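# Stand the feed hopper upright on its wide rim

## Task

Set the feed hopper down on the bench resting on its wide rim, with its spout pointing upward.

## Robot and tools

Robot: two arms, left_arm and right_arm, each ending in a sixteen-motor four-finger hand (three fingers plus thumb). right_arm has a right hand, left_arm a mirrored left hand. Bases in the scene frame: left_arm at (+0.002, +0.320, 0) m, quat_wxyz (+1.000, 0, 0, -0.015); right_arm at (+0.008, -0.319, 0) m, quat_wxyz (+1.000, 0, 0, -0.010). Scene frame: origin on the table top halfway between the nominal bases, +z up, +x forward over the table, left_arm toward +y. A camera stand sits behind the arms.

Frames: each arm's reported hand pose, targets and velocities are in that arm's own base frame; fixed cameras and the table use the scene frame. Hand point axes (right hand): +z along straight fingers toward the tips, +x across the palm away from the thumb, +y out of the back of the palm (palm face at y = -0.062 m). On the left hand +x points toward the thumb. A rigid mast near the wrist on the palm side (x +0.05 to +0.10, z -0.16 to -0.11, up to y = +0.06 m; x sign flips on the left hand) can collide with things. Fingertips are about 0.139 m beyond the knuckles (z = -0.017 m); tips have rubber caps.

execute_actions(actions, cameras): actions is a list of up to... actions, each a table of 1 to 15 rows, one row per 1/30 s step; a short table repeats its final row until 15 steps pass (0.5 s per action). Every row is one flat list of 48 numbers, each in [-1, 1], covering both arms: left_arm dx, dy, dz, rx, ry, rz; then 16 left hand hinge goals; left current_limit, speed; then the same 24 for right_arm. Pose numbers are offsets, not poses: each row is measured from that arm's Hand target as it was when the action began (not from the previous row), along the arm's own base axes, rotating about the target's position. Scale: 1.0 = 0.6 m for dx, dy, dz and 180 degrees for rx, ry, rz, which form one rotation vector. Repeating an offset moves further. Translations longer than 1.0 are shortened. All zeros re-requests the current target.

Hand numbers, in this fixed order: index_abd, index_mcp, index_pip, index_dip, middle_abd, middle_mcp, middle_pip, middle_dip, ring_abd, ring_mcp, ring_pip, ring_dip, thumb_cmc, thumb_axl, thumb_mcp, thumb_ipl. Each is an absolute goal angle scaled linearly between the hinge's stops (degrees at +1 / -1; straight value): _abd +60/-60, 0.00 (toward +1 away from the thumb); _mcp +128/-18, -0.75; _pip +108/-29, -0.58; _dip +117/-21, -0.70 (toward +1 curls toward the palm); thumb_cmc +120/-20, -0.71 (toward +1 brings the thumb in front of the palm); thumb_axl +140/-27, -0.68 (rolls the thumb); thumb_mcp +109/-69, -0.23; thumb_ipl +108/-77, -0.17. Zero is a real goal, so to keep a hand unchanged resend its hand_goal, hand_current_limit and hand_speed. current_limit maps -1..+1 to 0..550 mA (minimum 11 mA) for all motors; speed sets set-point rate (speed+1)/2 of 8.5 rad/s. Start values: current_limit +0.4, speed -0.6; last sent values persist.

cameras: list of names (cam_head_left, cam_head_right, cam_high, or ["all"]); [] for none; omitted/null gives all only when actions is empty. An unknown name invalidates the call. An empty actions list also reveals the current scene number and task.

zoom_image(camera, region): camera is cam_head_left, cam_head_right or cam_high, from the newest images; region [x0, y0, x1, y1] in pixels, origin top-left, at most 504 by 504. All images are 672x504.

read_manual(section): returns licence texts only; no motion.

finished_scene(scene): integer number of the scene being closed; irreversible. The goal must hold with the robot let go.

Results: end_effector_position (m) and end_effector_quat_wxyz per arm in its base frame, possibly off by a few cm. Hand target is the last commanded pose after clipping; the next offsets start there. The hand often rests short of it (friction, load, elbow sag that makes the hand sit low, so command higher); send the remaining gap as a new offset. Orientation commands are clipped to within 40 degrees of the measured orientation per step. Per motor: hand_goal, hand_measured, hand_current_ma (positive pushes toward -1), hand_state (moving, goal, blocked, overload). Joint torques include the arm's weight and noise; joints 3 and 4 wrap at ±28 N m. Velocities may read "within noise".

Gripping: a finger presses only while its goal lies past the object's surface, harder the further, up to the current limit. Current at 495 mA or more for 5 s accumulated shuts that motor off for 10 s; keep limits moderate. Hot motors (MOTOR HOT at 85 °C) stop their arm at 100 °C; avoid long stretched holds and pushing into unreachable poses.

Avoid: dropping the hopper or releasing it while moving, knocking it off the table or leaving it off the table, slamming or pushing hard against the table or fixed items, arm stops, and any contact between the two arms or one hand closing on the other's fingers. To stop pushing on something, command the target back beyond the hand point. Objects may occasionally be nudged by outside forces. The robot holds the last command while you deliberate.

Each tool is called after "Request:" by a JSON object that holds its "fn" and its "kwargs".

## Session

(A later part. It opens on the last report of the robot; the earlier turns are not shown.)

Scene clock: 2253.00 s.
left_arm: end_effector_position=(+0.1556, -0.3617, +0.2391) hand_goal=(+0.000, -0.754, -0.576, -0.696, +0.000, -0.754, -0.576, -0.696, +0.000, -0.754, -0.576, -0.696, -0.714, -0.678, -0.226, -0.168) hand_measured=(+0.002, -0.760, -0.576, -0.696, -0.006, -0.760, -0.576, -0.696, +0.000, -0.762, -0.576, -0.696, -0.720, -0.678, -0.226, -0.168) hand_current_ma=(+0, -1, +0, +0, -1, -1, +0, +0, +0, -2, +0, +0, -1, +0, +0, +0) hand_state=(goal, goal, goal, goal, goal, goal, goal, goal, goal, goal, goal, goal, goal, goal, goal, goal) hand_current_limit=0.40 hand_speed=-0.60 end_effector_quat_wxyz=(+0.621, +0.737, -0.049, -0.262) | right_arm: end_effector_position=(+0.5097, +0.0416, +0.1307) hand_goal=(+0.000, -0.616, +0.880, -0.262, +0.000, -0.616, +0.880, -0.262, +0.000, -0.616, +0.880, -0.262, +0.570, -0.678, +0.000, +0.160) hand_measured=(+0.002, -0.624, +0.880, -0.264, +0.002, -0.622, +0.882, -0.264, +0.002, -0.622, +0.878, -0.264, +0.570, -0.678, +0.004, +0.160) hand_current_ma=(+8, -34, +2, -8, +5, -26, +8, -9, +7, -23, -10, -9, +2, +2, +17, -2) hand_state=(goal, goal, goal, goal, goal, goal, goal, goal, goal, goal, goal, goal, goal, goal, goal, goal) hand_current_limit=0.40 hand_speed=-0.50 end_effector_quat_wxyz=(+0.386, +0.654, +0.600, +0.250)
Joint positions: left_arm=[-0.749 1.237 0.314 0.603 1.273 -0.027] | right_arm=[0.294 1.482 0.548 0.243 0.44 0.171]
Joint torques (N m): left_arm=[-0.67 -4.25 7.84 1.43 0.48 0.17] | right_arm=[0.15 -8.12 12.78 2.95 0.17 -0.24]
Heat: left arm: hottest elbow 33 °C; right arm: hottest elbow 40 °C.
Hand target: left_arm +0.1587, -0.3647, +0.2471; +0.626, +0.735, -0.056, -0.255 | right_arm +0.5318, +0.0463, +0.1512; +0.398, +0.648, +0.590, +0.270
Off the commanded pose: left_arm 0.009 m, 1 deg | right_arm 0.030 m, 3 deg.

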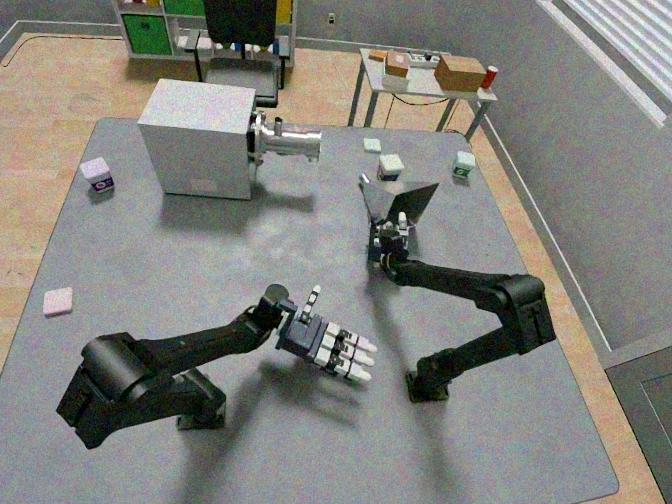

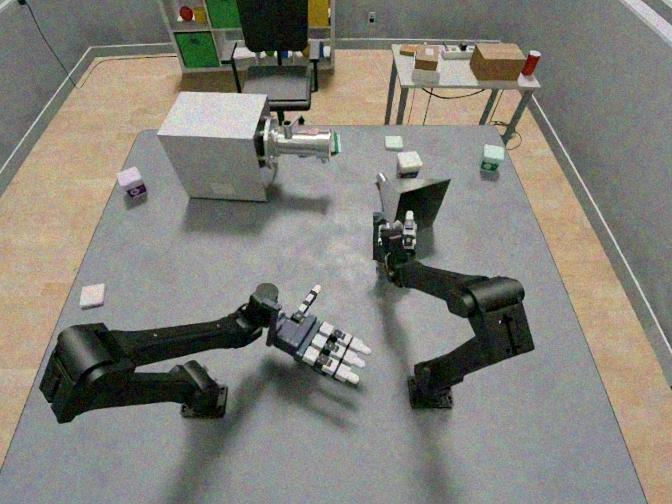

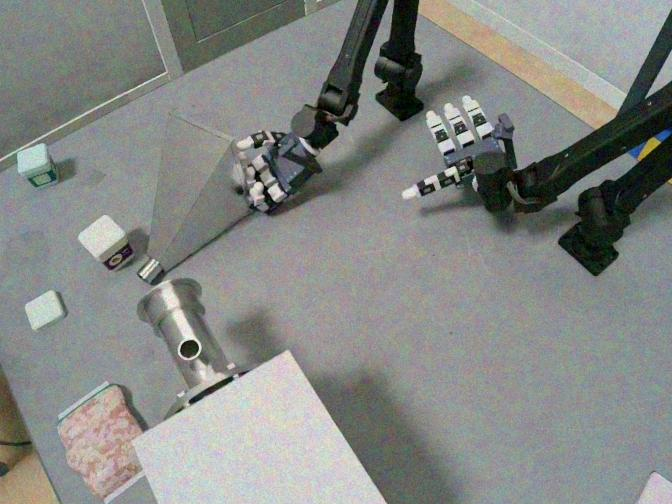

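Request:
{"fn": "execute_actions", "kwargs": {"actions": [[[0,0,0,0,0,0,0,-0.754,-0.576,-0.696,0,-0.754,-0.576,-0.696,0,-0.754,-0.576,-0.696,-0.714,-0.678,-0.226,-0.168,0.4,-0.6,0.09,0,0,0,0,0,0,-0.616,0.88,-0.261,0,-0.616,0.88,-0.261,0,-0.616,0.88,-0.261,0.571,-0.678,0.0,0.16,0.4,-0.5]],[[0,0,0,0,0,0,0,-0.754,-0.576,-0.696,0,-0.754,-0.576,-0.696,0,-0.754,-0.576,-0.696,-0.714,-0.678,-0.226,-0.168,0.4,-0.6,0.09,0,0,0,0,0,0,-0.616,0.88,-0.261,0,-0.616,0.88,-0.261,0,-0.616,0.88,-0.261,0.571,-0.678,0.0,0.16,0.4,-0.5]]], "cameras": ["all"]}}

Request:
{"fn": "zoom_image", "kwargs": {"camera": "cam_head_left", "region": [310, 130, 480, 270]}}

Request:
{"fn": "zoom_image", "kwargs": {"camera": "cam_high", "region": [100, 80, 320, 300]}}

Scene clock: 2266.67 s.
left_arm: end_effector_position=(+0.1556, -0.3617, +0.2391) hand_goal=(+0.000, -0.754, -0.576, -0.696, +0.000, -0.754, -0.576, -0.696, +0.000, -0.754, -0.576, -0.696, -0.714, -0.678, -0.226, -0.168) hand_measured=(+0.002, -0.760, -0.576, -0.696, -0.006, -0.760, -0.576, -0.696, +0.000, -0.762, -0.576, -0.696, -0.720, -0.678, -0.226, -0.168) hand_current_ma=(+0, -1, +0, +0, -1, -1, +0, +0, +0, -2, +0, +0, -1, +0, +0, +0) hand_state=(goal, goal, goal, goal, goal, goal, goal, goal, goal, goal, goal, goal, goal, goal, goal, goal) hand_current_limit=0.40 hand_speed=-0.60 end_effector_quat_wxyz=(+0.621, +0.737, -0.049, -0.262) | right_arm: end_effector_position=(+0.6105, +0.0484, +0.1259) hand_goal=(+0.000, -0.616, +0.880, -0.262, +0.000, -0.616, +0.880, -0.262, +0.000, -0.616, +0.880, -0.262, +0.570, -0.678, +0.000, +0.160) hand_measured=(+0.002, -0.624, +0.880, -0.264, +0.002, -0.622, +0.882, -0.262, +0.004, -0.622, +0.878, -0.264, +0.570, -0.678, +0.004, +0.160) hand_current_ma=(+8, -34, +2, -8, +4, -27, +4, +0, +11, -24, -10, -9, +2, +2, +17, -2) hand_state=(goal, goal, goal, goal, goal, goal, goal, goal, goal, goal, goal, goal, goal, goal, goal, goal) hand_current_limit=0.40 hand_speed=-0.50 end_effector_quat_wxyz=(+0.382, +0.651, +0.606, +0.251)
Joint positions: left_arm=[-0.749 1.237 0.314 0.603 1.273 -0.027] | right_arm=[0.236 1.699 0.816 0.206 0.382 0.122]
Joint torques (N m): left_arm=[-0.67 -4.25 7.84 1.42 0.49 0.17] | right_arm=[-0.56 -12.1 15.24 2.37 0.3 -0.13]
Heat: left arm: hottest elbow 33 °C; right arm: hottest elbow 40 °C.
Hand target: left_arm +0.1587, -0.3647, +0.2471; +0.626, +0.735, -0.056, -0.255 | right_arm +0.6398, +0.0463, +0.1513; +0.398, +0.648, +0.590, +0.270
Off the commanded pose: left_arm 0.009 m, 1 deg | right_arm 0.039 m, 3 deg.

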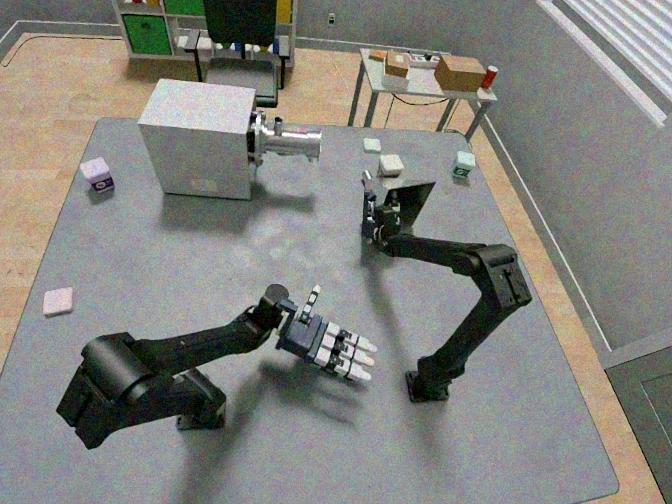

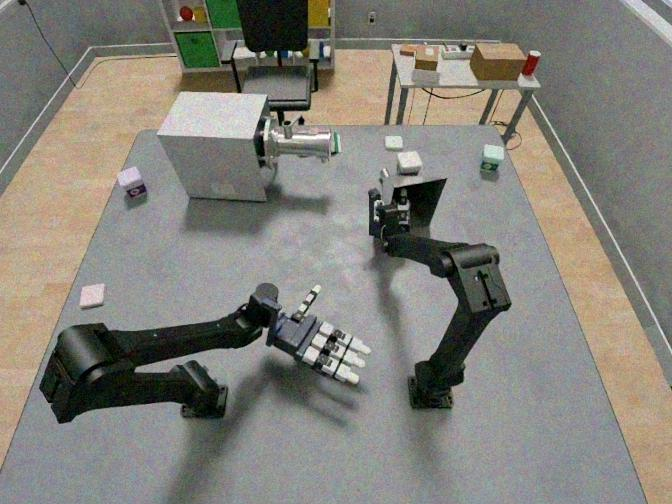

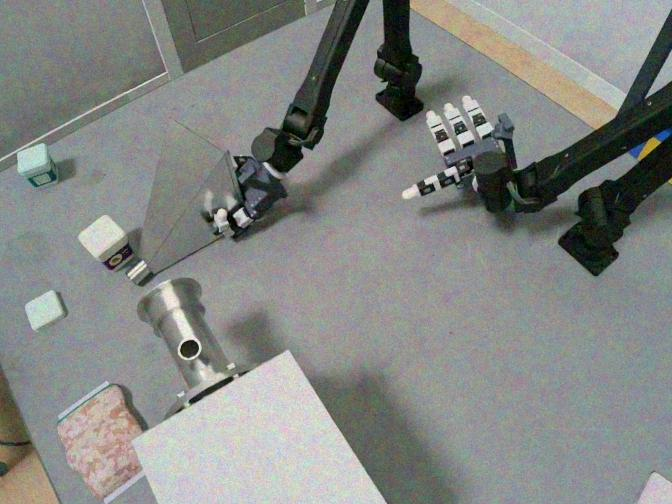

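Scaled by 2.965 from the camera's 672x504 image, which has a finer 960x720 frame.

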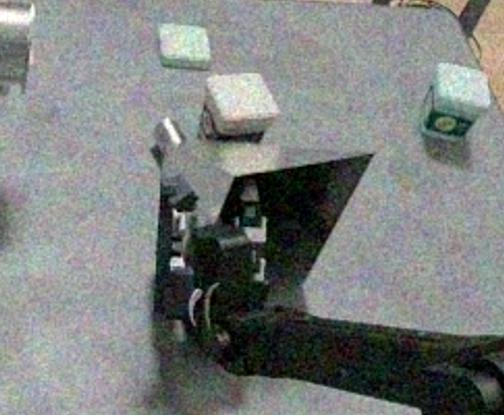

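Scaled by 2.291 from the camera's 672x504 image, which has a finer 960x720 frame.

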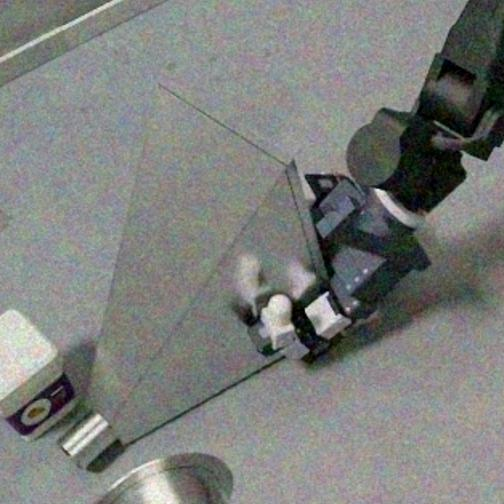

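Request:
{"fn": "execute_actions", "kwargs": {"actions": [[[0,0,0,0,0,0,0,-0.754,-0.576,-0.696,0,-0.754,-0.576,-0.696,0,-0.754,-0.576,-0.696,-0.714,-0.678,-0.226,-0.168,0.4,-0.6,0.09,0.03,0,0,0,0,0,-0.616,0.88,-0.261,0,-0.616,0.88,-0.261,0,-0.616,0.88,-0.261,0.571,-0.678,0.0,0.16,0.4,-0.5]]], "cameras": ["all"]}}

Request:
{"fn": "zoom_image", "kwargs": {"camera": "cam_high", "region": [100, 80, 320, 300]}}

Scene clock: 2289.50 s.
left_arm: end_effector_position=(+0.1556, -0.3617, +0.2391) hand_goal=(+0.000, -0.754, -0.576, -0.696, +0.000, -0.754, -0.576, -0.696, +0.000, -0.754, -0.576, -0.696, -0.714, -0.678, -0.226, -0.168) hand_measured=(+0.002, -0.760, -0.576, -0.696, -0.006, -0.760, -0.576, -0.696, +0.000, -0.762, -0.576, -0.696, -0.720, -0.678, -0.226, -0.168) hand_current_ma=(+0, -1, +0, +0, -1, -1, +0, +0, +0, -2, +0, +0, -1, +0, +0, +0) hand_state=(goal, goal, goal, goal, goal, goal, goal, goal, goal, goal, goal, goal, goal, goal, goal, goal) hand_current_limit=0.40 hand_speed=-0.60 end_effector_quat_wxyz=(+0.621, +0.737, -0.049, -0.262) | right_arm: end_effector_position=(+0.6641, +0.0604, +0.1233) hand_goal=(+0.000, -0.616, +0.880, -0.262, +0.000, -0.616, +0.880, -0.262, +0.000, -0.616, +0.880, -0.262, +0.570, -0.678, +0.000, +0.160) hand_measured=(+0.002, -0.624, +0.880, -0.264, +0.002, -0.626, +0.880, -0.262, +0.004, -0.622, +0.878, -0.264, +0.570, -0.678, +0.004, +0.160) hand_current_ma=(+8, -34, +2, -8, +4, -37, -1, +0, +10, -24, -10, -9, +2, +2, +17, -2) hand_state=(goal, goal, goal, goal, goal, goal, goal, goal, goal, goal, goal, goal, goal, goal, goal, goal) hand_current_limit=0.40 hand_speed=-0.50 end_effector_quat_wxyz=(+0.383, +0.652, +0.607, +0.246)
Joint positions: left_arm=[-0.749 1.237 0.314 0.603 1.273 -0.027] | right_arm=[0.236 1.81 0.982 0.142 0.388 0.122]
Joint torques (N m): left_arm=[-0.67 -4.19 7.84 1.43 0.49 0.17] | right_arm=[0.32 -13.8 15.91 2.3 0.42 -0.01]
Heat: left arm: hottest elbow 33 °C; right arm: hottest elbow 40 °C.
Hand target: left_arm +0.1587, -0.3647, +0.2471; +0.626, +0.735, -0.056, -0.255 | right_arm +0.6938, +0.0642, +0.1512; +0.398, +0.648, +0.590, +0.270
Off the commanded pose: left_arm 0.009 m, 1 deg | right_arm 0.041 m, 4 deg.

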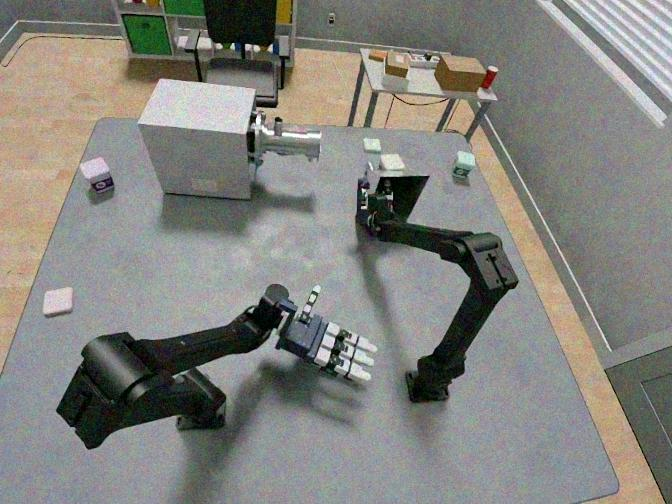

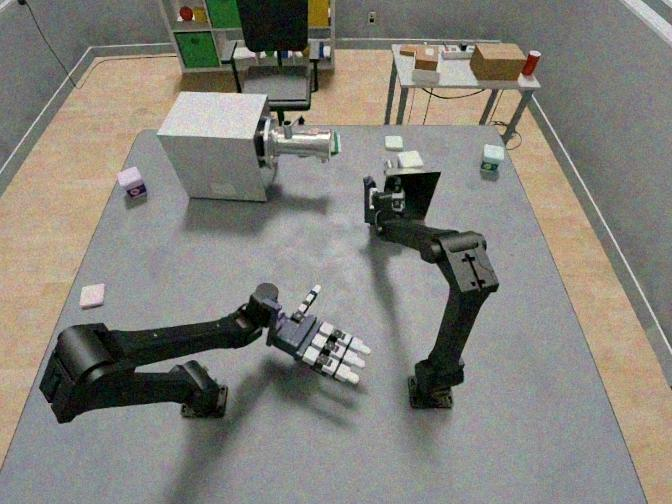

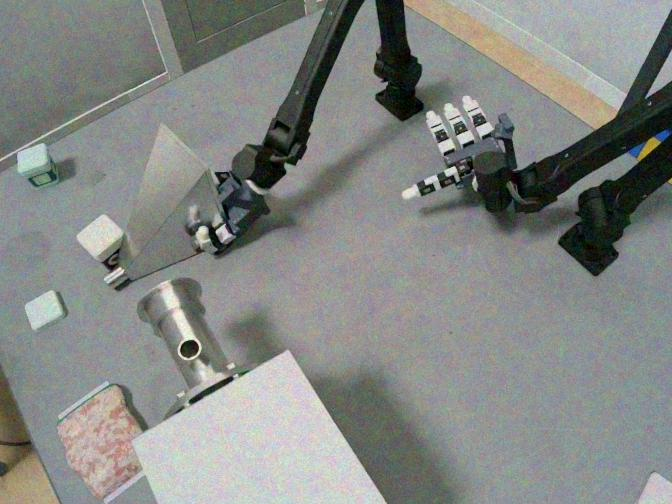

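Scaled by 2.291 from the camera's 672x504 image, which has a finer 960x720 frame.

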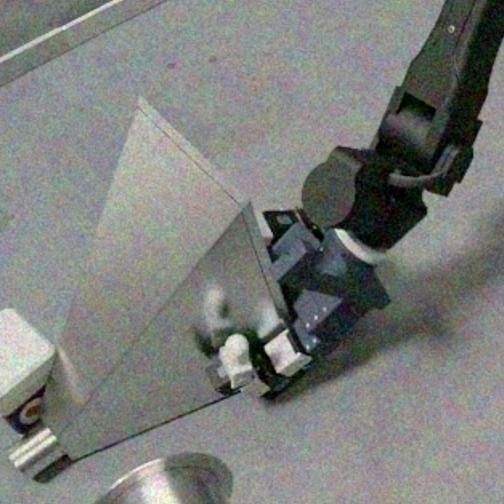

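Request:
{"fn": "execute_actions", "kwargs": {"actions": [[[0,0,0,0,0,0,0,-0.754,-0.576,-0.696,0,-0.754,-0.576,-0.696,0,-0.754,-0.576,-0.696,-0.714,-0.678,-0.226,-0.168,0.4,-0.6,0.08,-0.04,0,0,0,0,0,-0.616,0.88,-0.261,0,-0.616,0.88,-0.261,0,-0.616,0.88,-0.261,0.571,-0.678,0.0,0.16,0.4,-0.5]]], "cameras": ["all"]}}

Request:
{"fn": "zoom_image", "kwargs": {"camera": "cam_high", "region": [60, 80, 300, 320]}}

Request:
{"fn": "zoom_image", "kwargs": {"camera": "cam_head_left", "region": [330, 120, 460, 250]}}

Scene clock: 2328.63 s.
left_arm: end_effector_position=(+0.1556, -0.3617, +0.2391) hand_goal=(+0.000, -0.754, -0.576, -0.696, +0.000, -0.754, -0.576, -0.696, +0.000, -0.754, -0.576, -0.696, -0.714, -0.678, -0.226, -0.168) hand_measured=(+0.002, -0.760, -0.576, -0.696, -0.006, -0.760, -0.576, -0.696, +0.000, -0.762, -0.576, -0.696, -0.720, -0.678, -0.226, -0.168) hand_current_ma=(+0, -1, +0, +0, -1, -1, +0, +0, +0, -2, +0, +0, -1, +0, +0, +0) hand_state=(goal, goal, goal, goal, goal, goal, goal, goal, goal, goal, goal, goal, goal, goal, goal, goal) hand_current_limit=0.40 hand_speed=-0.60 end_effector_quat_wxyz=(+0.621, +0.737, -0.049, -0.262) | right_arm: end_effector_position=(+0.7090, +0.0545, +0.1227) hand_goal=(+0.000, -0.616, +0.880, -0.262, +0.000, -0.616, +0.880, -0.262, +0.000, -0.616, +0.880, -0.262, +0.570, -0.678, +0.000, +0.160) hand_measured=(+0.002, -0.624, +0.880, -0.264, +0.000, -0.626, +0.882, -0.262, +0.004, -0.622, +0.878, -0.264, +0.570, -0.678, +0.004, +0.160) hand_current_ma=(+8, -34, +2, -8, +1, -35, +3, +0, +10, -22, -10, -9, +2, +2, +17, -2) hand_state=(goal, goal, goal, goal, goal, goal, goal, goal, goal, goal, goal, goal, goal, goal, goal, goal) hand_current_limit=0.40 hand_speed=-0.50 end_effector_quat_wxyz=(+0.376, +0.650, +0.609, +0.255)
Joint positions: left_arm=[-0.749 1.237 0.314 0.603 1.273 -0.027] | right_arm=[0.2 1.889 1.11 0.106 0.337 0.101]
Joint torques (N m): left_arm=[-0.67 -4.19 7.82 1.43 0.49 0.17] | right_arm=[-2.14 -15.56 16.44 2.32 0.46 -0.21]
Heat: left arm: hottest elbow 33 °C; right arm: hottest elbow 43 °C.
Hand target: left_arm +0.1587, -0.3647, +0.2471; +0.626, +0.735, -0.056, -0.255 | right_arm +0.7418, +0.0403, +0.1512; +0.398, +0.648, +0.590, +0.270
Off the commanded pose: left_arm 0.009 m, 1 deg | right_arm 0.046 m, 4 deg.

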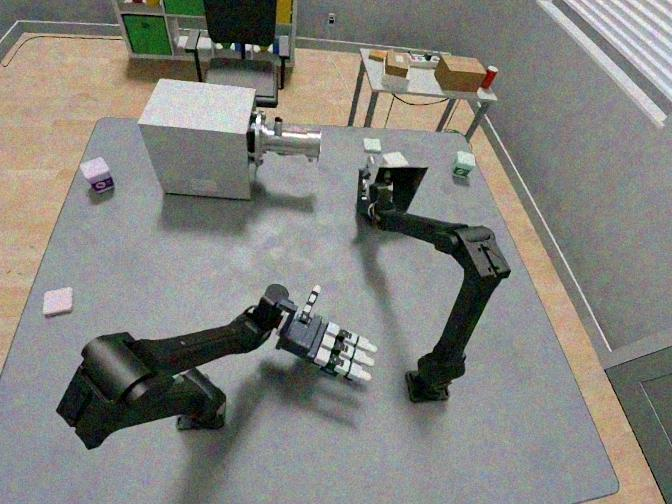

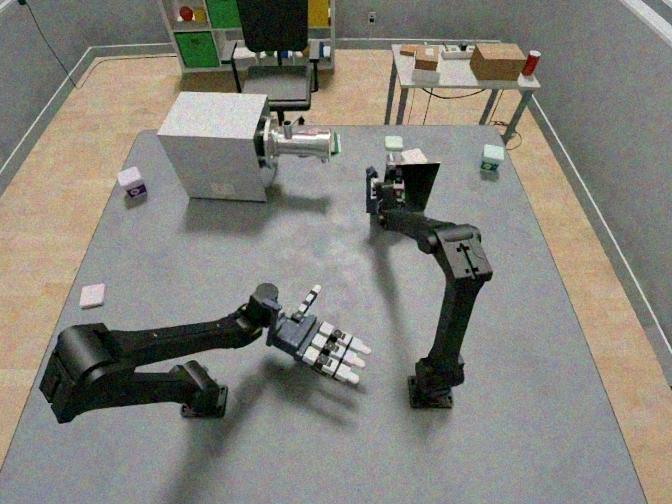

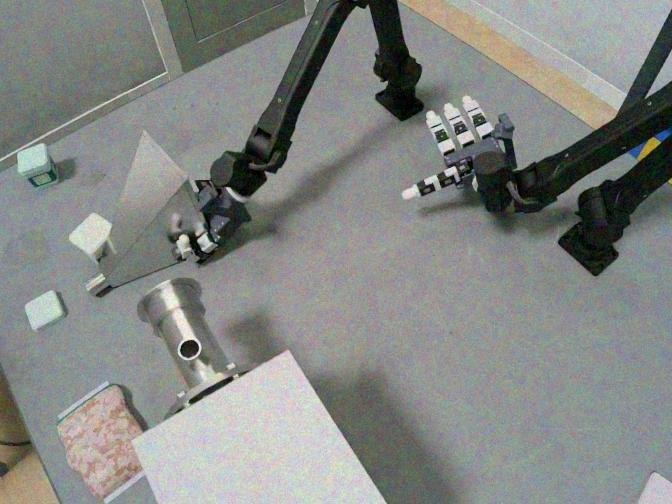

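Scaled by 2.100 from the camera's 672x504 image, which has a finer 960x720 frame.

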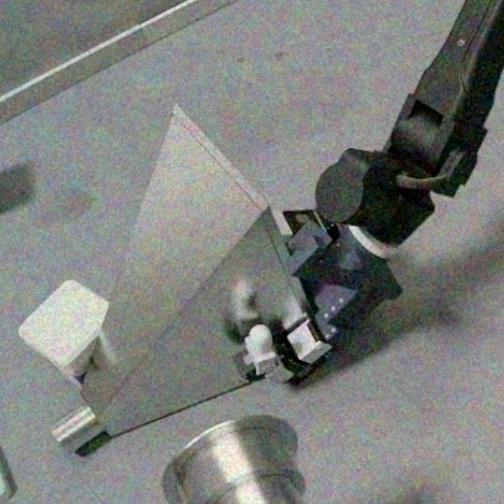

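Scaled by 3.877 from the camera's 672x504 image, which has a finer 960x720 frame.

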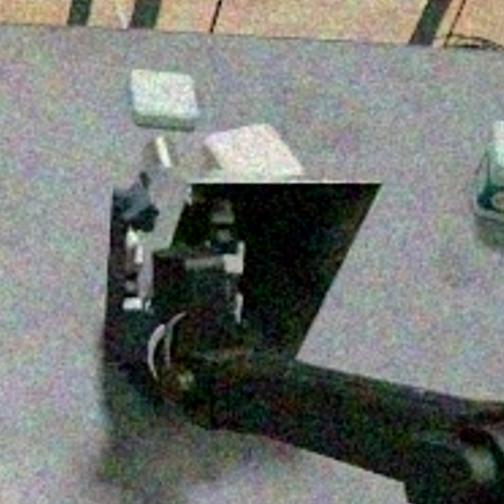

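Request:
{"fn": "execute_actions", "kwargs": {"actions": [[[0,0,0,0,0,0,0,-0.754,-0.576,-0.696,0,-0.754,-0.576,-0.696,0,-0.754,-0.576,-0.696,-0.714,-0.678,-0.226,-0.168,0.4,-0.6,-0.16,0.02,0,0,0,0,0,-0.616,0.88,-0.261,0,-0.616,0.88,-0.261,0,-0.616,0.88,-0.261,0.571,-0.678,0.0,0.16,0.4,-0.5]],[[0,0,0,0,0,0,0,-0.754,-0.576,-0.696,0,-0.754,-0.576,-0.696,0,-0.754,-0.576,-0.696,-0.714,-0.678,-0.226,-0.168,0.4,-0.6,-0.16,0,0.02,0,0,0,0,-0.616,0.88,-0.261,0,-0.616,0.88,-0.261,0,-0.616,0.88,-0.261,0.571,-0.678,0.0,0.16,0.4,-0.5]],[[0,0,0,0,0,0,0,-0.754,-0.576,-0.696,0,-0.754,-0.576,-0.696,0,-0.754,-0.576,-0.696,-0.714,-0.678,-0.226,-0.168,0.4,-0.6,0,-0.02,0.25,0,0,0,0,-0.616,0.88,-0.261,0,-0.616,0.88,-0.261,0,-0.616,0.88,-0.261,0.571,-0.678,0.0,0.16,0.4,-0.5]],[[0,0,0,0,0,0,0,-0.754,-0.576,-0.696,0,-0.754,-0.576,-0.696,0,-0.754,-0.576,-0.696,-0.714,-0.678,-0.226,-0.168,0.4,-0.6,0.06,-0.06,0.25,0.046,0.093,0.05,0,-1,-1,-1,0,-1,-1,-1,0,-1,-1,-1,0.571,-0.678,0.0,0.16,0.4,-0.5]]], "cameras": ["all"]}}

Scene clock: 2697.23 s.
left_arm: end_effector_position=(+0.1556, -0.3617, +0.2391) hand_goal=(+0.000, -0.754, -0.576, -0.696, +0.000, -0.754, -0.576, -0.696, +0.000, -0.754, -0.576, -0.696, -0.714, -0.678, -0.226, -0.168) hand_measured=(+0.002, -0.760, -0.576, -0.696, -0.006, -0.760, -0.576, -0.696, +0.000, -0.762, -0.576, -0.696, -0.720, -0.678, -0.226, -0.168) hand_current_ma=(+0, -1, +0, +0, -1, -1, +0, +0, +0, -2, +0, +0, -1, +0, +0, +0) hand_state=(goal, goal, goal, goal, goal, goal, goal, goal, goal, goal, goal, goal, goal, goal, goal, goal) hand_current_limit=0.40 hand_speed=-0.60 end_effector_quat_wxyz=(+0.621, +0.737, -0.049, -0.262) | right_arm: end_effector_position=(+0.5830, +0.0057, +0.4272) hand_goal=(+0.000, -1.000, -1.000, -1.000, +0.000, -1.000, -1.000, -1.000, +0.000, -1.000, -1.000, -1.000, +0.570, -0.678, +0.000, +0.160) hand_measured=(+0.002, -1.000, -0.996, -0.998, +0.000, -1.000, -0.996, -0.998, +0.002, -1.000, -0.996, -0.998, +0.570, -0.678, +0.004, +0.160) hand_current_ma=(+7, +0, +14, +8, +1, +0, +14, +9, +7, +0, +16, +9, +2, +2, +18, -2) hand_state=(goal, goal, goal, goal, goal, goal, goal, goal, goal, goal, goal, goal, goal, goal, goal, goal) hand_current_limit=0.40 hand_speed=-0.50 end_effector_quat_wxyz=(+0.228, +0.665, +0.671, +0.235)
Joint positions: left_arm=[-0.749 1.237 0.314 0.603 1.273 -0.027] | right_arm=[0.064 1.3 1.447 -1.052 0.028 0.045]
Joint torques (N m): left_arm=[-0.67 -4.19 7.84 1.43 0.49 0.17] | right_arm=[0.15 -11.11 16.06 1.62 -0.02 -0.17]
Motor temperatures (°C): left_arm=[25 26 34 28 27 26] | right_arm=[26 33 49 28 26 29]
Heat: left arm: hottest elbow 34 °C; right arm: hottest elbow 49 °C.
Hand target: left_arm +0.1587, -0.3647, +0.2471; +0.626, +0.735, -0.056, -0.255 | right_arm +0.5857, +0.0044, +0.4634; +0.238, +0.659, +0.670, +0.245
Off the commanded pose: left_arm 0.009 m, 1 deg | right_arm 0.036 m, 2 deg.

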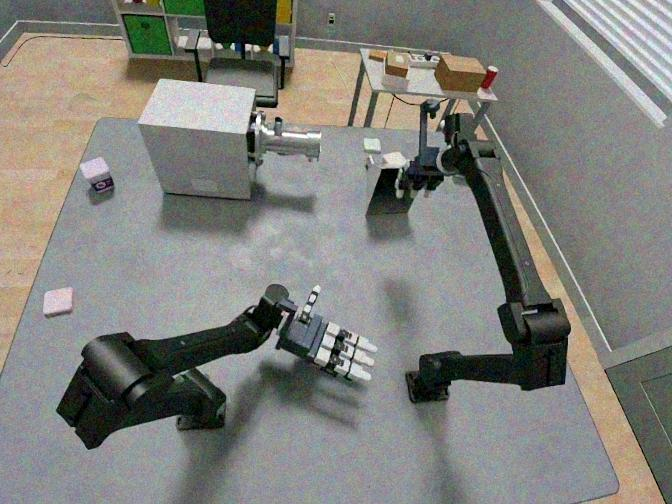

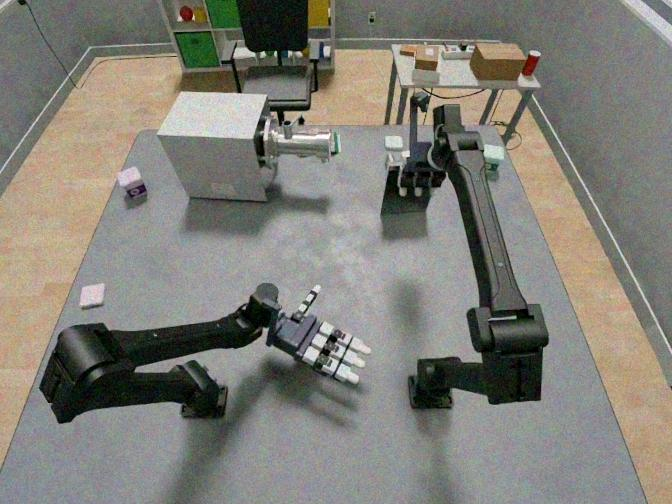

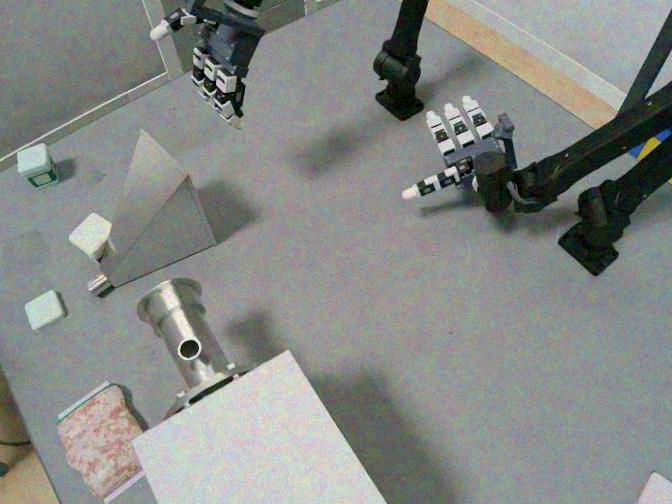

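Request:
{"fn": "execute_actions", "kwargs": {"actions": []}}

Scene clock: 2760.87 s.
left_arm: end_effector_position=(+0.1556, -0.3617, +0.2391) hand_goal=(+0.000, -0.754, -0.576, -0.696, +0.000, -0.754, -0.576, -0.696, +0.000, -0.754, -0.576, -0.696, -0.714, -0.678, -0.226, -0.168) hand_measured=(+0.002, -0.760, -0.576, -0.696, -0.006, -0.760, -0.576, -0.696, +0.000, -0.762, -0.576, -0.696, -0.720, -0.678, -0.226, -0.168) hand_current_ma=(+0, -1, +0, +0, -1, -1, +0, +0, +0, -2, +0, +0, -1, +0, +0, +0) hand_state=(goal, goal, goal, goal, goal, goal, goal, goal, goal, goal, goal, goal, goal, goal, goal, goal) hand_current_limit=0.40 hand_speed=-0.60 end_effector_quat_wxyz=(+0.621, +0.737, -0.049, -0.262) | right_arm: end_effector_position=(+0.5830, +0.0057, +0.4272) hand_goal=(+0.000, -1.000, -1.000, -1.000, +0.000, -1.000, -1.000, -1.000, +0.000, -1.000, -1.000, -1.000, +0.570, -0.678, +0.000, +0.160) hand_measured=(+0.002, -1.000, -0.996, -0.998, +0.000, -1.000, -0.996, -0.998, +0.002, -1.000, -0.996, -0.998, +0.570, -0.678, +0.004, +0.160) hand_current_ma=(+7, +0, +14, +8, +1, +0, +14, +9, +7, +0, +16, +9, +2, +2, +18, -2) hand_state=(goal, goal, goal, goal, goal, goal, goal, goal, goal, goal, goal, goal, goal, goal, goal, goal) hand_current_limit=0.40 hand_speed=-0.50 end_effector_quat_wxyz=(+0.228, +0.665, +0.672, +0.234)
Joint positions: left_arm=[-0.749 1.237 0.314 0.603 1.273 -0.027] | right_arm=[0.064 1.3 1.447 -1.052 0.028 0.045]
Joint velocities: within noise
Joint torques (N m): left_arm=[-0.67 -4.25 7.84 1.44 0.49 0.17] | right_arm=[0.03 -10.75 16.02 1.52 -0.01 -0.18]
Motor temperatures (°C): left_arm=[25 26 34 28 27 26] | right_arm=[25 32 50 28 26 29]
Heat: left arm: hottest elbow 34 °C; right arm: hottest elbow 50 °C.
Hand target: left_arm +0.1587, -0.3647, +0.2471; +0.626, +0.735, -0.056, -0.255 | right_arm +0.5857, +0.0044, +0.4634; +0.238, +0.659, +0.670, +0.245
Off the commanded pose: left_arm 0.009 m, 1 deg | right_arm 0.036 m, 2 deg.

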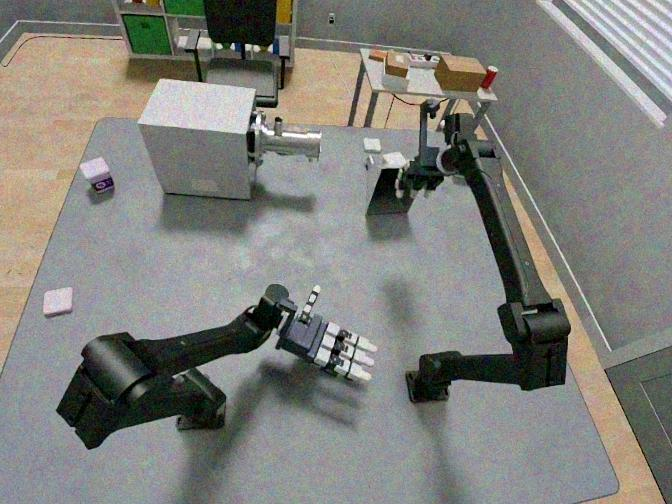

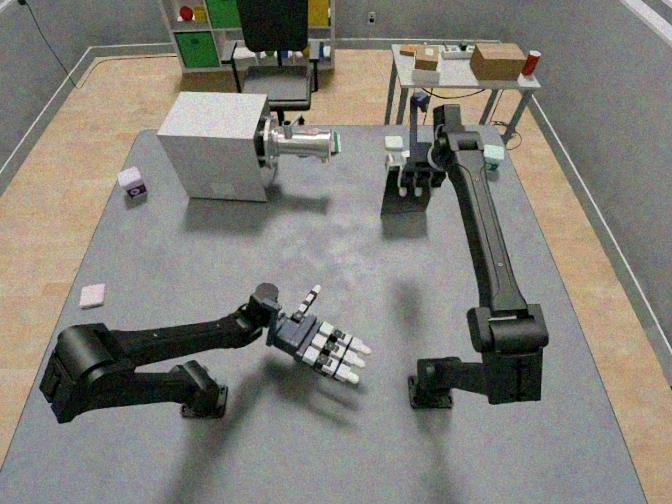

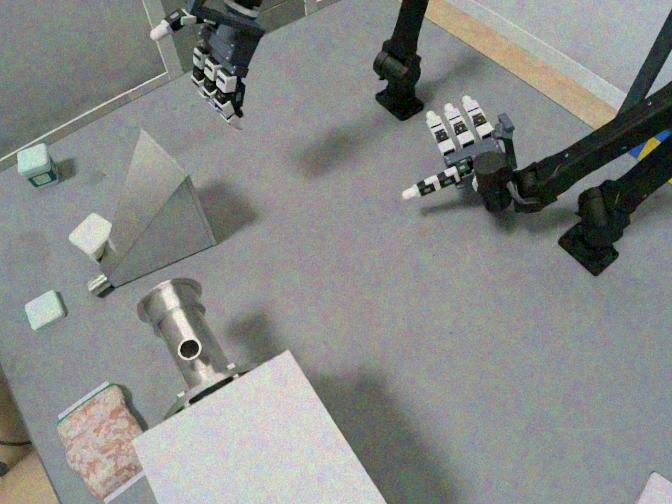

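Request:
{"fn": "execute_actions", "kwargs": {"actions": [[[0.12,-0.05,0.1,0.0108,-0.0248,0.0906,0,-0.754,-0.576,-0.696,0,-0.754,-0.576,-0.696,0,-0.754,-0.576,-0.696,-0.714,-0.678,-0.226,-0.168,0.4,-0.6,0,0,0,0,0,0,0,-1,-1,-1,0,-1,-1,-1,0,-1,-1,-1,0.571,-0.678,0,0.16,0.4,-0.5]],[[0.15,-0.1,0.0,0.0108,-0.0248,0.0906,0,-0.754,-0.576,-0.696,0,-0.754,-0.576,-0.696,0,-0.754,-0.576,-0.696,-0.714,-0.678,-0.226,-0.168,0.4,-0.6,0,0,0,0,0,0,0,-1,-1,-1,0,-1,-1,-1,0,-1,-1,-1,0.571,-0.678,0,0.16,0.4,-0.5]],[[0.15,-0.1,0.0,0.0108,-0.0248,0.0906,0,-0.754,-0.576,-0.696,0,-0.754,-0.576,-0.696,0,-0.754,-0.576,-0.696,-0.714,-0.678,-0.226,-0.168,0.4,-0.6,0,0,0,0,0,0,0,-1,-1,-1,0,-1,-1,-1,0,-1,-1,-1,0.571,-0.678,0,0.16,0.4,-0.5]],[[0.132,-0.115,-0.06,0.0108,-0.0248,0.0906,0,-0.754,-0.576,-0.696,0,-0.754,-0.576,-0.696,0,-0.754,-0.576,-0.696,-0.714,-0.678,-0.226,-0.168,0.75,-0.6,0,0,0,0,0,0,0,-1,-1,-1,0,-1,-1,-1,0,-1,-1,-1,0.571,-0.678,0,0.16,0.4,-0.5]]], "cameras": ["all"]}}

Scene clock: 2782.23 s.
left_arm: end_effector_position=(+0.4869, -0.5718, +0.2453) hand_goal=(+0.000, -0.754, -0.576, -0.696, +0.000, -0.754, -0.576, -0.696, +0.000, -0.754, -0.576, -0.696, -0.714, -0.678, -0.226, -0.168) hand_measured=(+0.002, -0.762, -0.576, -0.696, +0.000, -0.764, -0.576, -0.696, +0.000, -0.764, -0.576, -0.696, -0.722, -0.678, -0.226, -0.168) hand_current_ma=(+0, -2, +0, +0, +0, -3, +0, +0, +0, -3, +0, +0, -2, +0, +0, +0) hand_state=(goal, goal, goal, goal, goal, goal, goal, goal, goal, goal, goal, goal, goal, goal, goal, goal) hand_current_limit=0.75 hand_speed=-0.60 end_effector_quat_wxyz=(+0.582, +0.730, +0.282, +0.221) | right_arm: end_effector_position=(+0.5790, +0.0057, +0.4291) hand_goal=(+0.000, -1.000, -1.000, -1.000, +0.000, -1.000, -1.000, -1.000, +0.000, -1.000, -1.000, -1.000, +0.570, -0.678, +0.000, +0.160) hand_measured=(+0.002, -1.000, -0.996, -0.998, +0.000, -1.000, -0.996, -0.998, +0.002, -1.000, -0.996, -0.998, +0.570, -0.678, +0.004, +0.160) hand_current_ma=(+7, +0, +14, +8, +1, +0, +14, +9, +7, +0, +16, +9, +2, +2, +18, -2) hand_state=(goal, goal, goal, goal, goal, goal, goal, goal, goal, goal, goal, goal, goal, goal, goal, goal) hand_current_limit=0.40 hand_speed=-0.50 end_effector_quat_wxyz=(+0.221, +0.667, +0.674, +0.227)
Joint positions: left_arm=[-0.915 1.887 1.17 0.49 -0.074 -0.024] | right_arm=[0.064 1.3 1.464 -1.09 0.027 0.044]
Joint torques (N m): left_arm=[-1.26 -16.32 11.49 2.26 -0.09 0.27] | right_arm=[-0.32 -9.35 17.33 1.61 -0.01 -0.19]
Heat: left arm: hottest elbow 34 °C; right arm: hottest elbow 50 °C.
Hand target: left_arm +0.4901, -0.5837, +0.2710; +0.600, +0.716, +0.272, +0.229 | right_arm +0.5857, +0.0044, +0.4634; +0.238, +0.659, +0.670, +0.245
Off the commanded pose: left_arm 0.028 m, 3 deg | right_arm 0.035 m, 3 deg.

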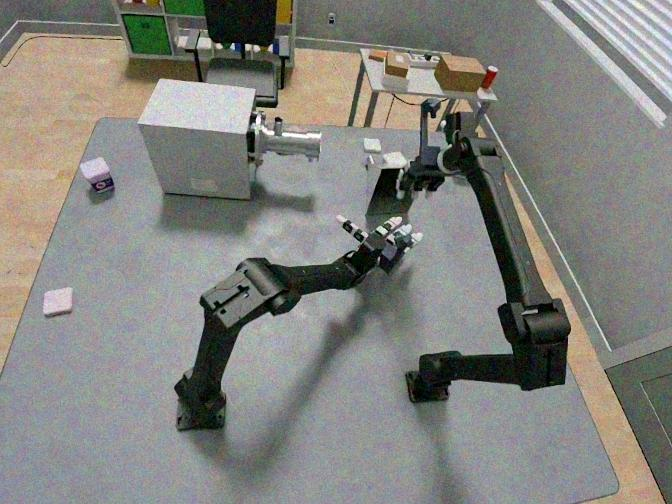

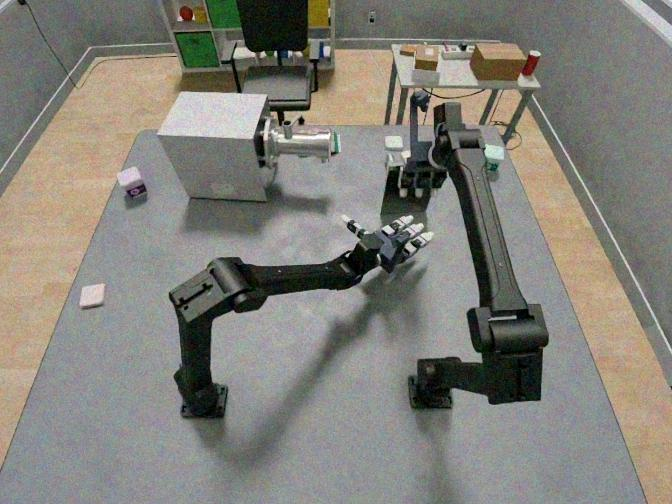

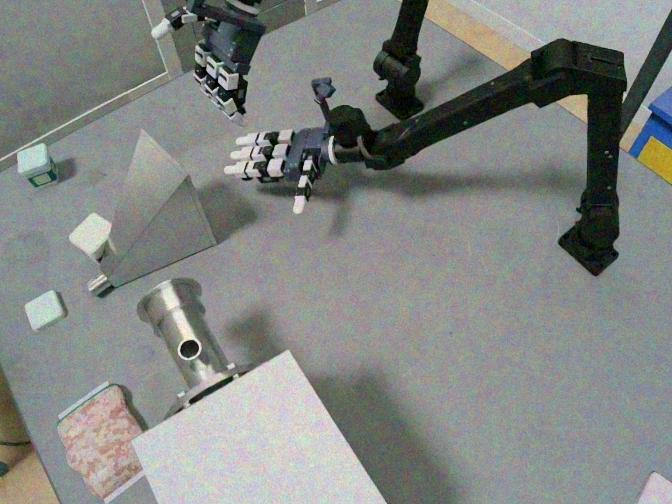

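Request:
{"fn": "execute_actions", "kwargs": {"actions": [[[0,0,-0.05,0,0,0,0,-0.754,-0.576,-0.696,0,-0.754,-0.576,-0.696,0,-0.754,-0.576,-0.696,-0.714,-0.678,-0.226,-0.168,0.75,-0.6,0.133,-0.022,0.02,0,0,0,0,-1,-1,-1,0,-1,-1,-1,0,-1,-1,-1,0.571,-0.678,0,0.16,0.75,-0.5]],[[0,0,0,0,0,0,0,-0.754,-0.576,-0.696,0,-0.754,-0.576,-0.696,0,-0.754,-0.576,-0.696,-0.714,-0.678,-0.226,-0.168,0.75,-0.6,0.133,-0.022,0.0,0,0,0,0,-1,-1,-1,0,-1,-1,-1,0,-1,-1,-1,0.571,-0.678,0,0.16,0.75,-0.5]]], "cameras": ["all"]}}

Scene clock: 2820.53 s.
left_arm: end_effector_position=(+0.4889, -0.5745, +0.2252) hand_goal=(+0.000, -0.754, -0.576, -0.696, +0.000, -0.754, -0.576, -0.696, +0.000, -0.754, -0.576, -0.696, -0.714, -0.678, -0.226, -0.168) hand_measured=(+0.002, -0.762, -0.576, -0.696, +0.000, -0.764, -0.576, -0.696, +0.000, -0.764, -0.576, -0.696, -0.722, -0.678, -0.226, -0.168) hand_current_ma=(+0, -2, +0, +0, +0, -3, +0, +0, +0, -3, +0, +0, -2, +0, +0, +0) hand_state=(goal, goal, goal, goal, goal, goal, goal, goal, goal, goal, goal, goal, goal, goal, goal, goal) hand_current_limit=0.75 hand_speed=-0.60 end_effector_quat_wxyz=(+0.584, +0.728, +0.282, +0.222) | right_arm: end_effector_position=(+0.7418, -0.0194, +0.4399) hand_goal=(+0.000, -1.000, -1.000, -1.000, +0.000, -1.000, -1.000, -1.000, +0.000, -1.000, -1.000, -1.000, +0.570, -0.678, +0.000, +0.160) hand_measured=(+0.002, -1.000, -0.998, -0.998, +0.000, -1.000, -0.998, -0.998, +0.002, -1.000, -0.996, -0.998, +0.570, -0.678, +0.004, +0.160) hand_current_ma=(+7, +0, +9, +8, +1, +0, +10, +9, +7, +0, +11, +9, +2, +2, +18, -2) hand_state=(goal, goal, goal, goal, goal, goal, goal, goal, goal, goal, goal, goal, goal, goal, goal, goal) hand_current_limit=0.75 hand_speed=-0.50 end_effector_quat_wxyz=(+0.220, +0.667, +0.674, +0.228)
Joint positions: left_arm=[-0.915 1.933 1.17 0.542 -0.074 -0.023] | right_arm=[0.001 1.746 1.998 -1.177 -0.013 -0.005]
Joint torques (N m): left_arm=[-1.2 -15.56 10.51 2.77 -0.07 0.26] | right_arm=[0.03 -17.14 16.76 1.54 -0.07 -0.2]
Motor temperatures (°C): left_arm=[25 28 39 28 27 26] | right_arm=[25 31 52 28 26 29]
Heat: left arm: hottest elbow 39 °C; right arm: hottest elbow 52 °C.
Hand target: left_arm +0.4901, -0.5837, +0.2410; +0.600, +0.716, +0.272, +0.228 | right_arm +0.7454, -0.0221, +0.4752; +0.238, +0.659, +0.670, +0.245
Off the commanded pose: left_arm 0.018 m, 3 deg | right_arm 0.036 m, 3 deg.

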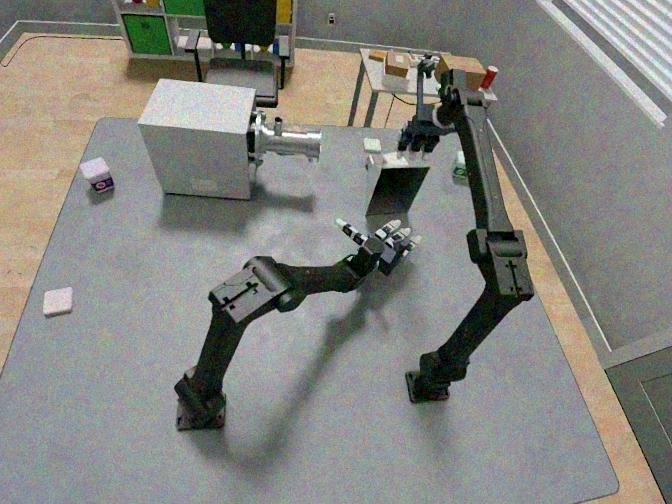

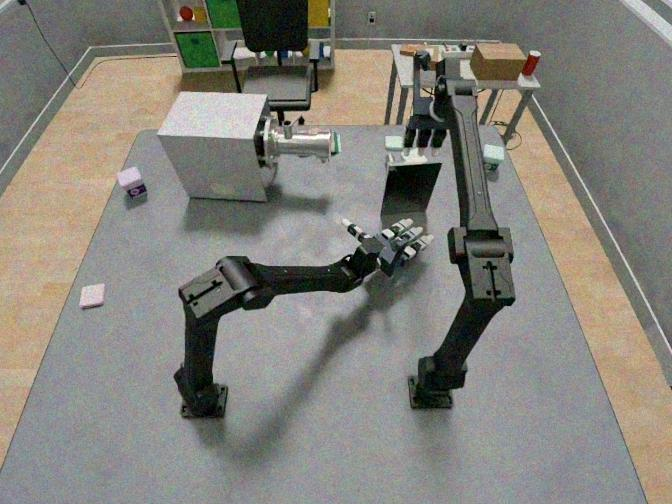

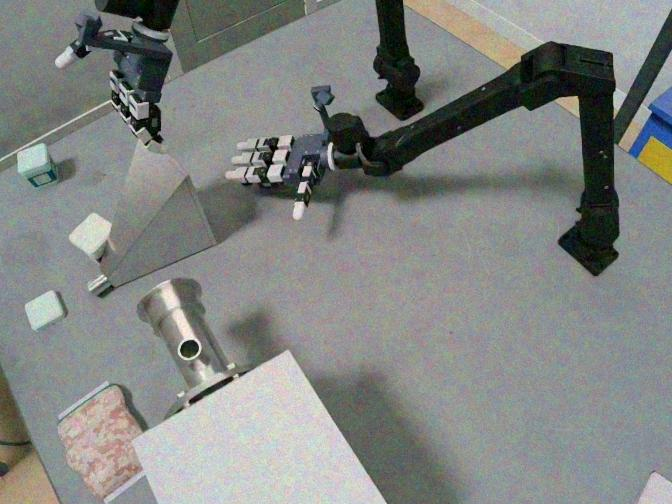

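Request:
{"fn": "zoom_image", "kwargs": {"camera": "cam_head_left", "region": [330, 100, 480, 230]}}

Request:
{"fn": "zoom_image", "kwargs": {"camera": "cam_high", "region": [30, 20, 330, 320]}}

Scaled by 3.360 from the camera's 672x504 image, which has a finer 960x720 frame.

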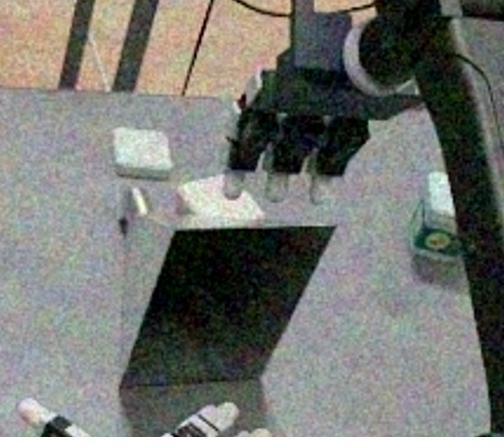

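Scaled by 1.680 from the camera's 672x504 image, which has a finer 960x720 frame.

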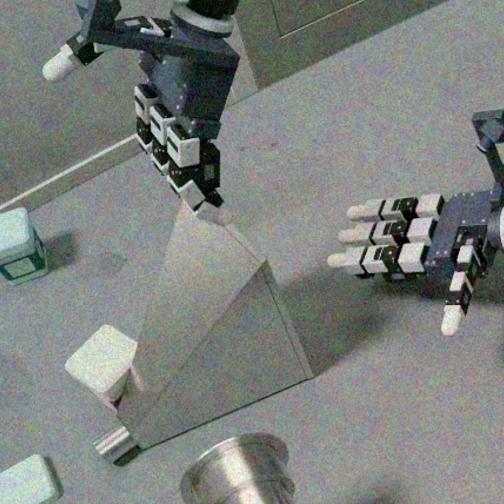

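Request:
{"fn": "execute_actions", "kwargs": {"actions": [[[0,0,0,0,0,0,0,-0.754,-0.576,-0.696,0,-0.754,-0.576,-0.696,0,-0.754,-0.576,-0.696,-0.714,-0.678,-0.226,-0.168,0.75,-0.6,0.0,0,-0.083,0,0,0,0,-1,-1,-1,0,-1,-1,-1,0,-1,-1,-1,0.571,-0.678,0,0.16,0.75,-0.5]],[[0,0,0,0,0,0,0,-0.754,-0.576,-0.696,0,-0.754,-0.576,-0.696,0,-0.754,-0.576,-0.696,-0.714,-0.678,-0.226,-0.168,0.75,-0.6,0,0,-0.033,0,0,0,0,-1,-1,-1,0,-1,-1,-1,0,-1,-1,-1,0.571,-0.678,0,0.16,0.75,-0.5]]], "cameras": ["cam_head_left","cam_high"]}}

Request:
{"fn": "zoom_image", "kwargs": {"camera": "cam_high", "region": [30, 20, 330, 320]}}

Scene clock: 2840.33 s.
left_arm: end_effector_position=(+0.4889, -0.5745, +0.2252) hand_goal=(+0.000, -0.754, -0.576, -0.696, +0.000, -0.754, -0.576, -0.696, +0.000, -0.754, -0.576, -0.696, -0.714, -0.678, -0.226, -0.168) hand_measured=(+0.002, -0.762, -0.576, -0.696, +0.000, -0.764, -0.576, -0.696, +0.000, -0.764, -0.576, -0.696, -0.722, -0.678, -0.226, -0.168) hand_current_ma=(+0, -2, +0, +0, +0, -3, +0, +0, +0, -3, +0, +0, -2, +0, +0, +0) hand_state=(goal, goal, goal, goal, goal, goal, goal, goal, goal, goal, goal, goal, goal, goal, goal, goal) hand_current_limit=0.75 hand_speed=-0.60 end_effector_quat_wxyz=(+0.584, +0.728, +0.282, +0.222) | right_arm: end_effector_position=(+0.7487, -0.0188, +0.4013) hand_goal=(+0.000, -1.000, -1.000, -1.000, +0.000, -1.000, -1.000, -1.000, +0.000, -1.000, -1.000, -1.000, +0.570, -0.678, +0.000, +0.160) hand_measured=(+0.004, -0.986, -0.998, -1.000, +0.000, -1.000, -0.998, -0.998, +0.002, -1.000, -0.996, -0.998, +0.570, -0.678, +0.004, +0.160) hand_current_ma=(+9, +55, +9, +0, +1, +0, +9, +9, +7, +0, +11, +9, +2, +2, +19, -2) hand_state=(goal, goal, goal, goal, goal, goal, goal, goal, goal, goal, goal, goal, goal, goal, goal, goal) hand_current_limit=0.75 hand_speed=-0.50 end_effector_quat_wxyz=(+0.235, +0.660, +0.671, +0.242)
Joint positions: left_arm=[-0.915 1.933 1.17 0.542 -0.074 -0.023] | right_arm=[0.001 1.721 1.836 -0.997 -0.014 -0.01]
Joint torques (N m): left_arm=[-1.14 -15.62 10.51 2.77 -0.07 0.26] | right_arm=[0.03 -17.9 11.02 1.95 -0.07 -0.09]
Heat: left arm: hottest elbow 39 °C; right arm: hottest elbow 50 °C.
Hand target: left_arm +0.4901, -0.5837, +0.2410; +0.600, +0.716, +0.272, +0.228 | right_arm +0.7453, -0.0221, +0.4057; +0.238, +0.660, +0.670, +0.245
Off the commanded pose: left_arm 0.018 m, 3 deg | right_arm 0.006 m, 0 deg.
Images, in order (width x height): cam_head_left 672x504, cam_high 672x504.

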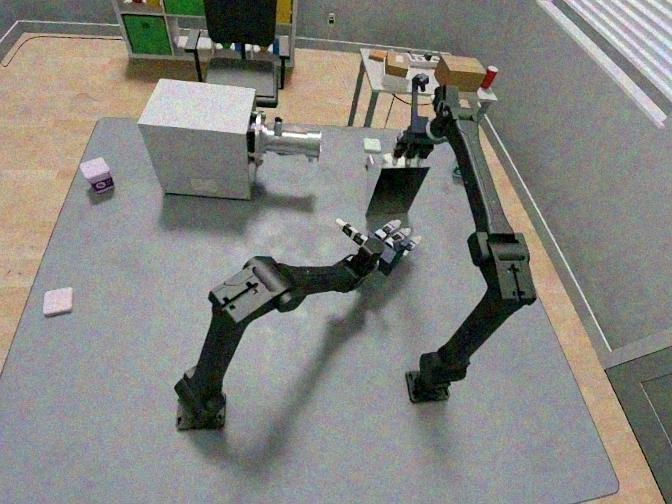

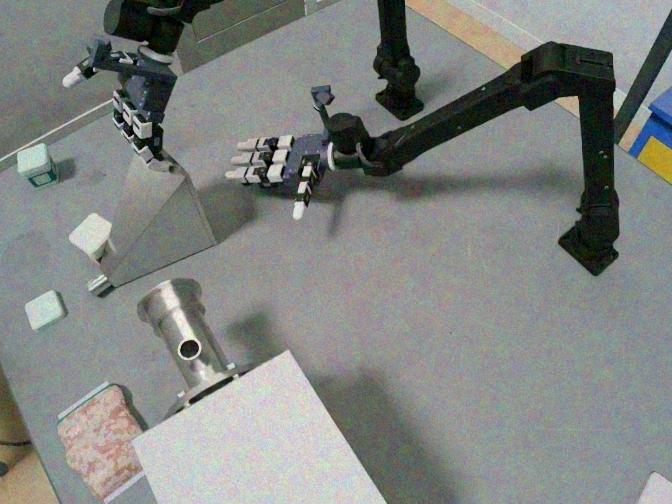

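Scaled by 1.680 from the camera's 672x504 image, which has a finer 960x720 frame.

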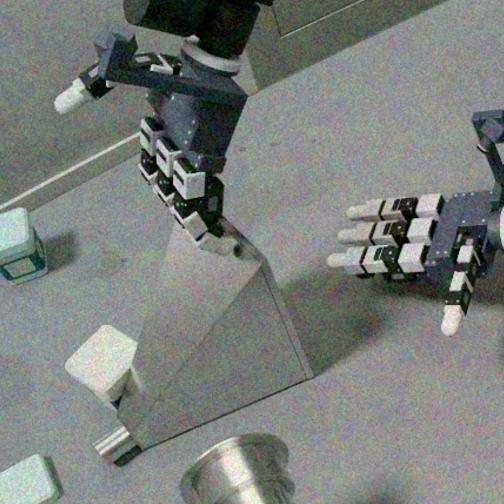

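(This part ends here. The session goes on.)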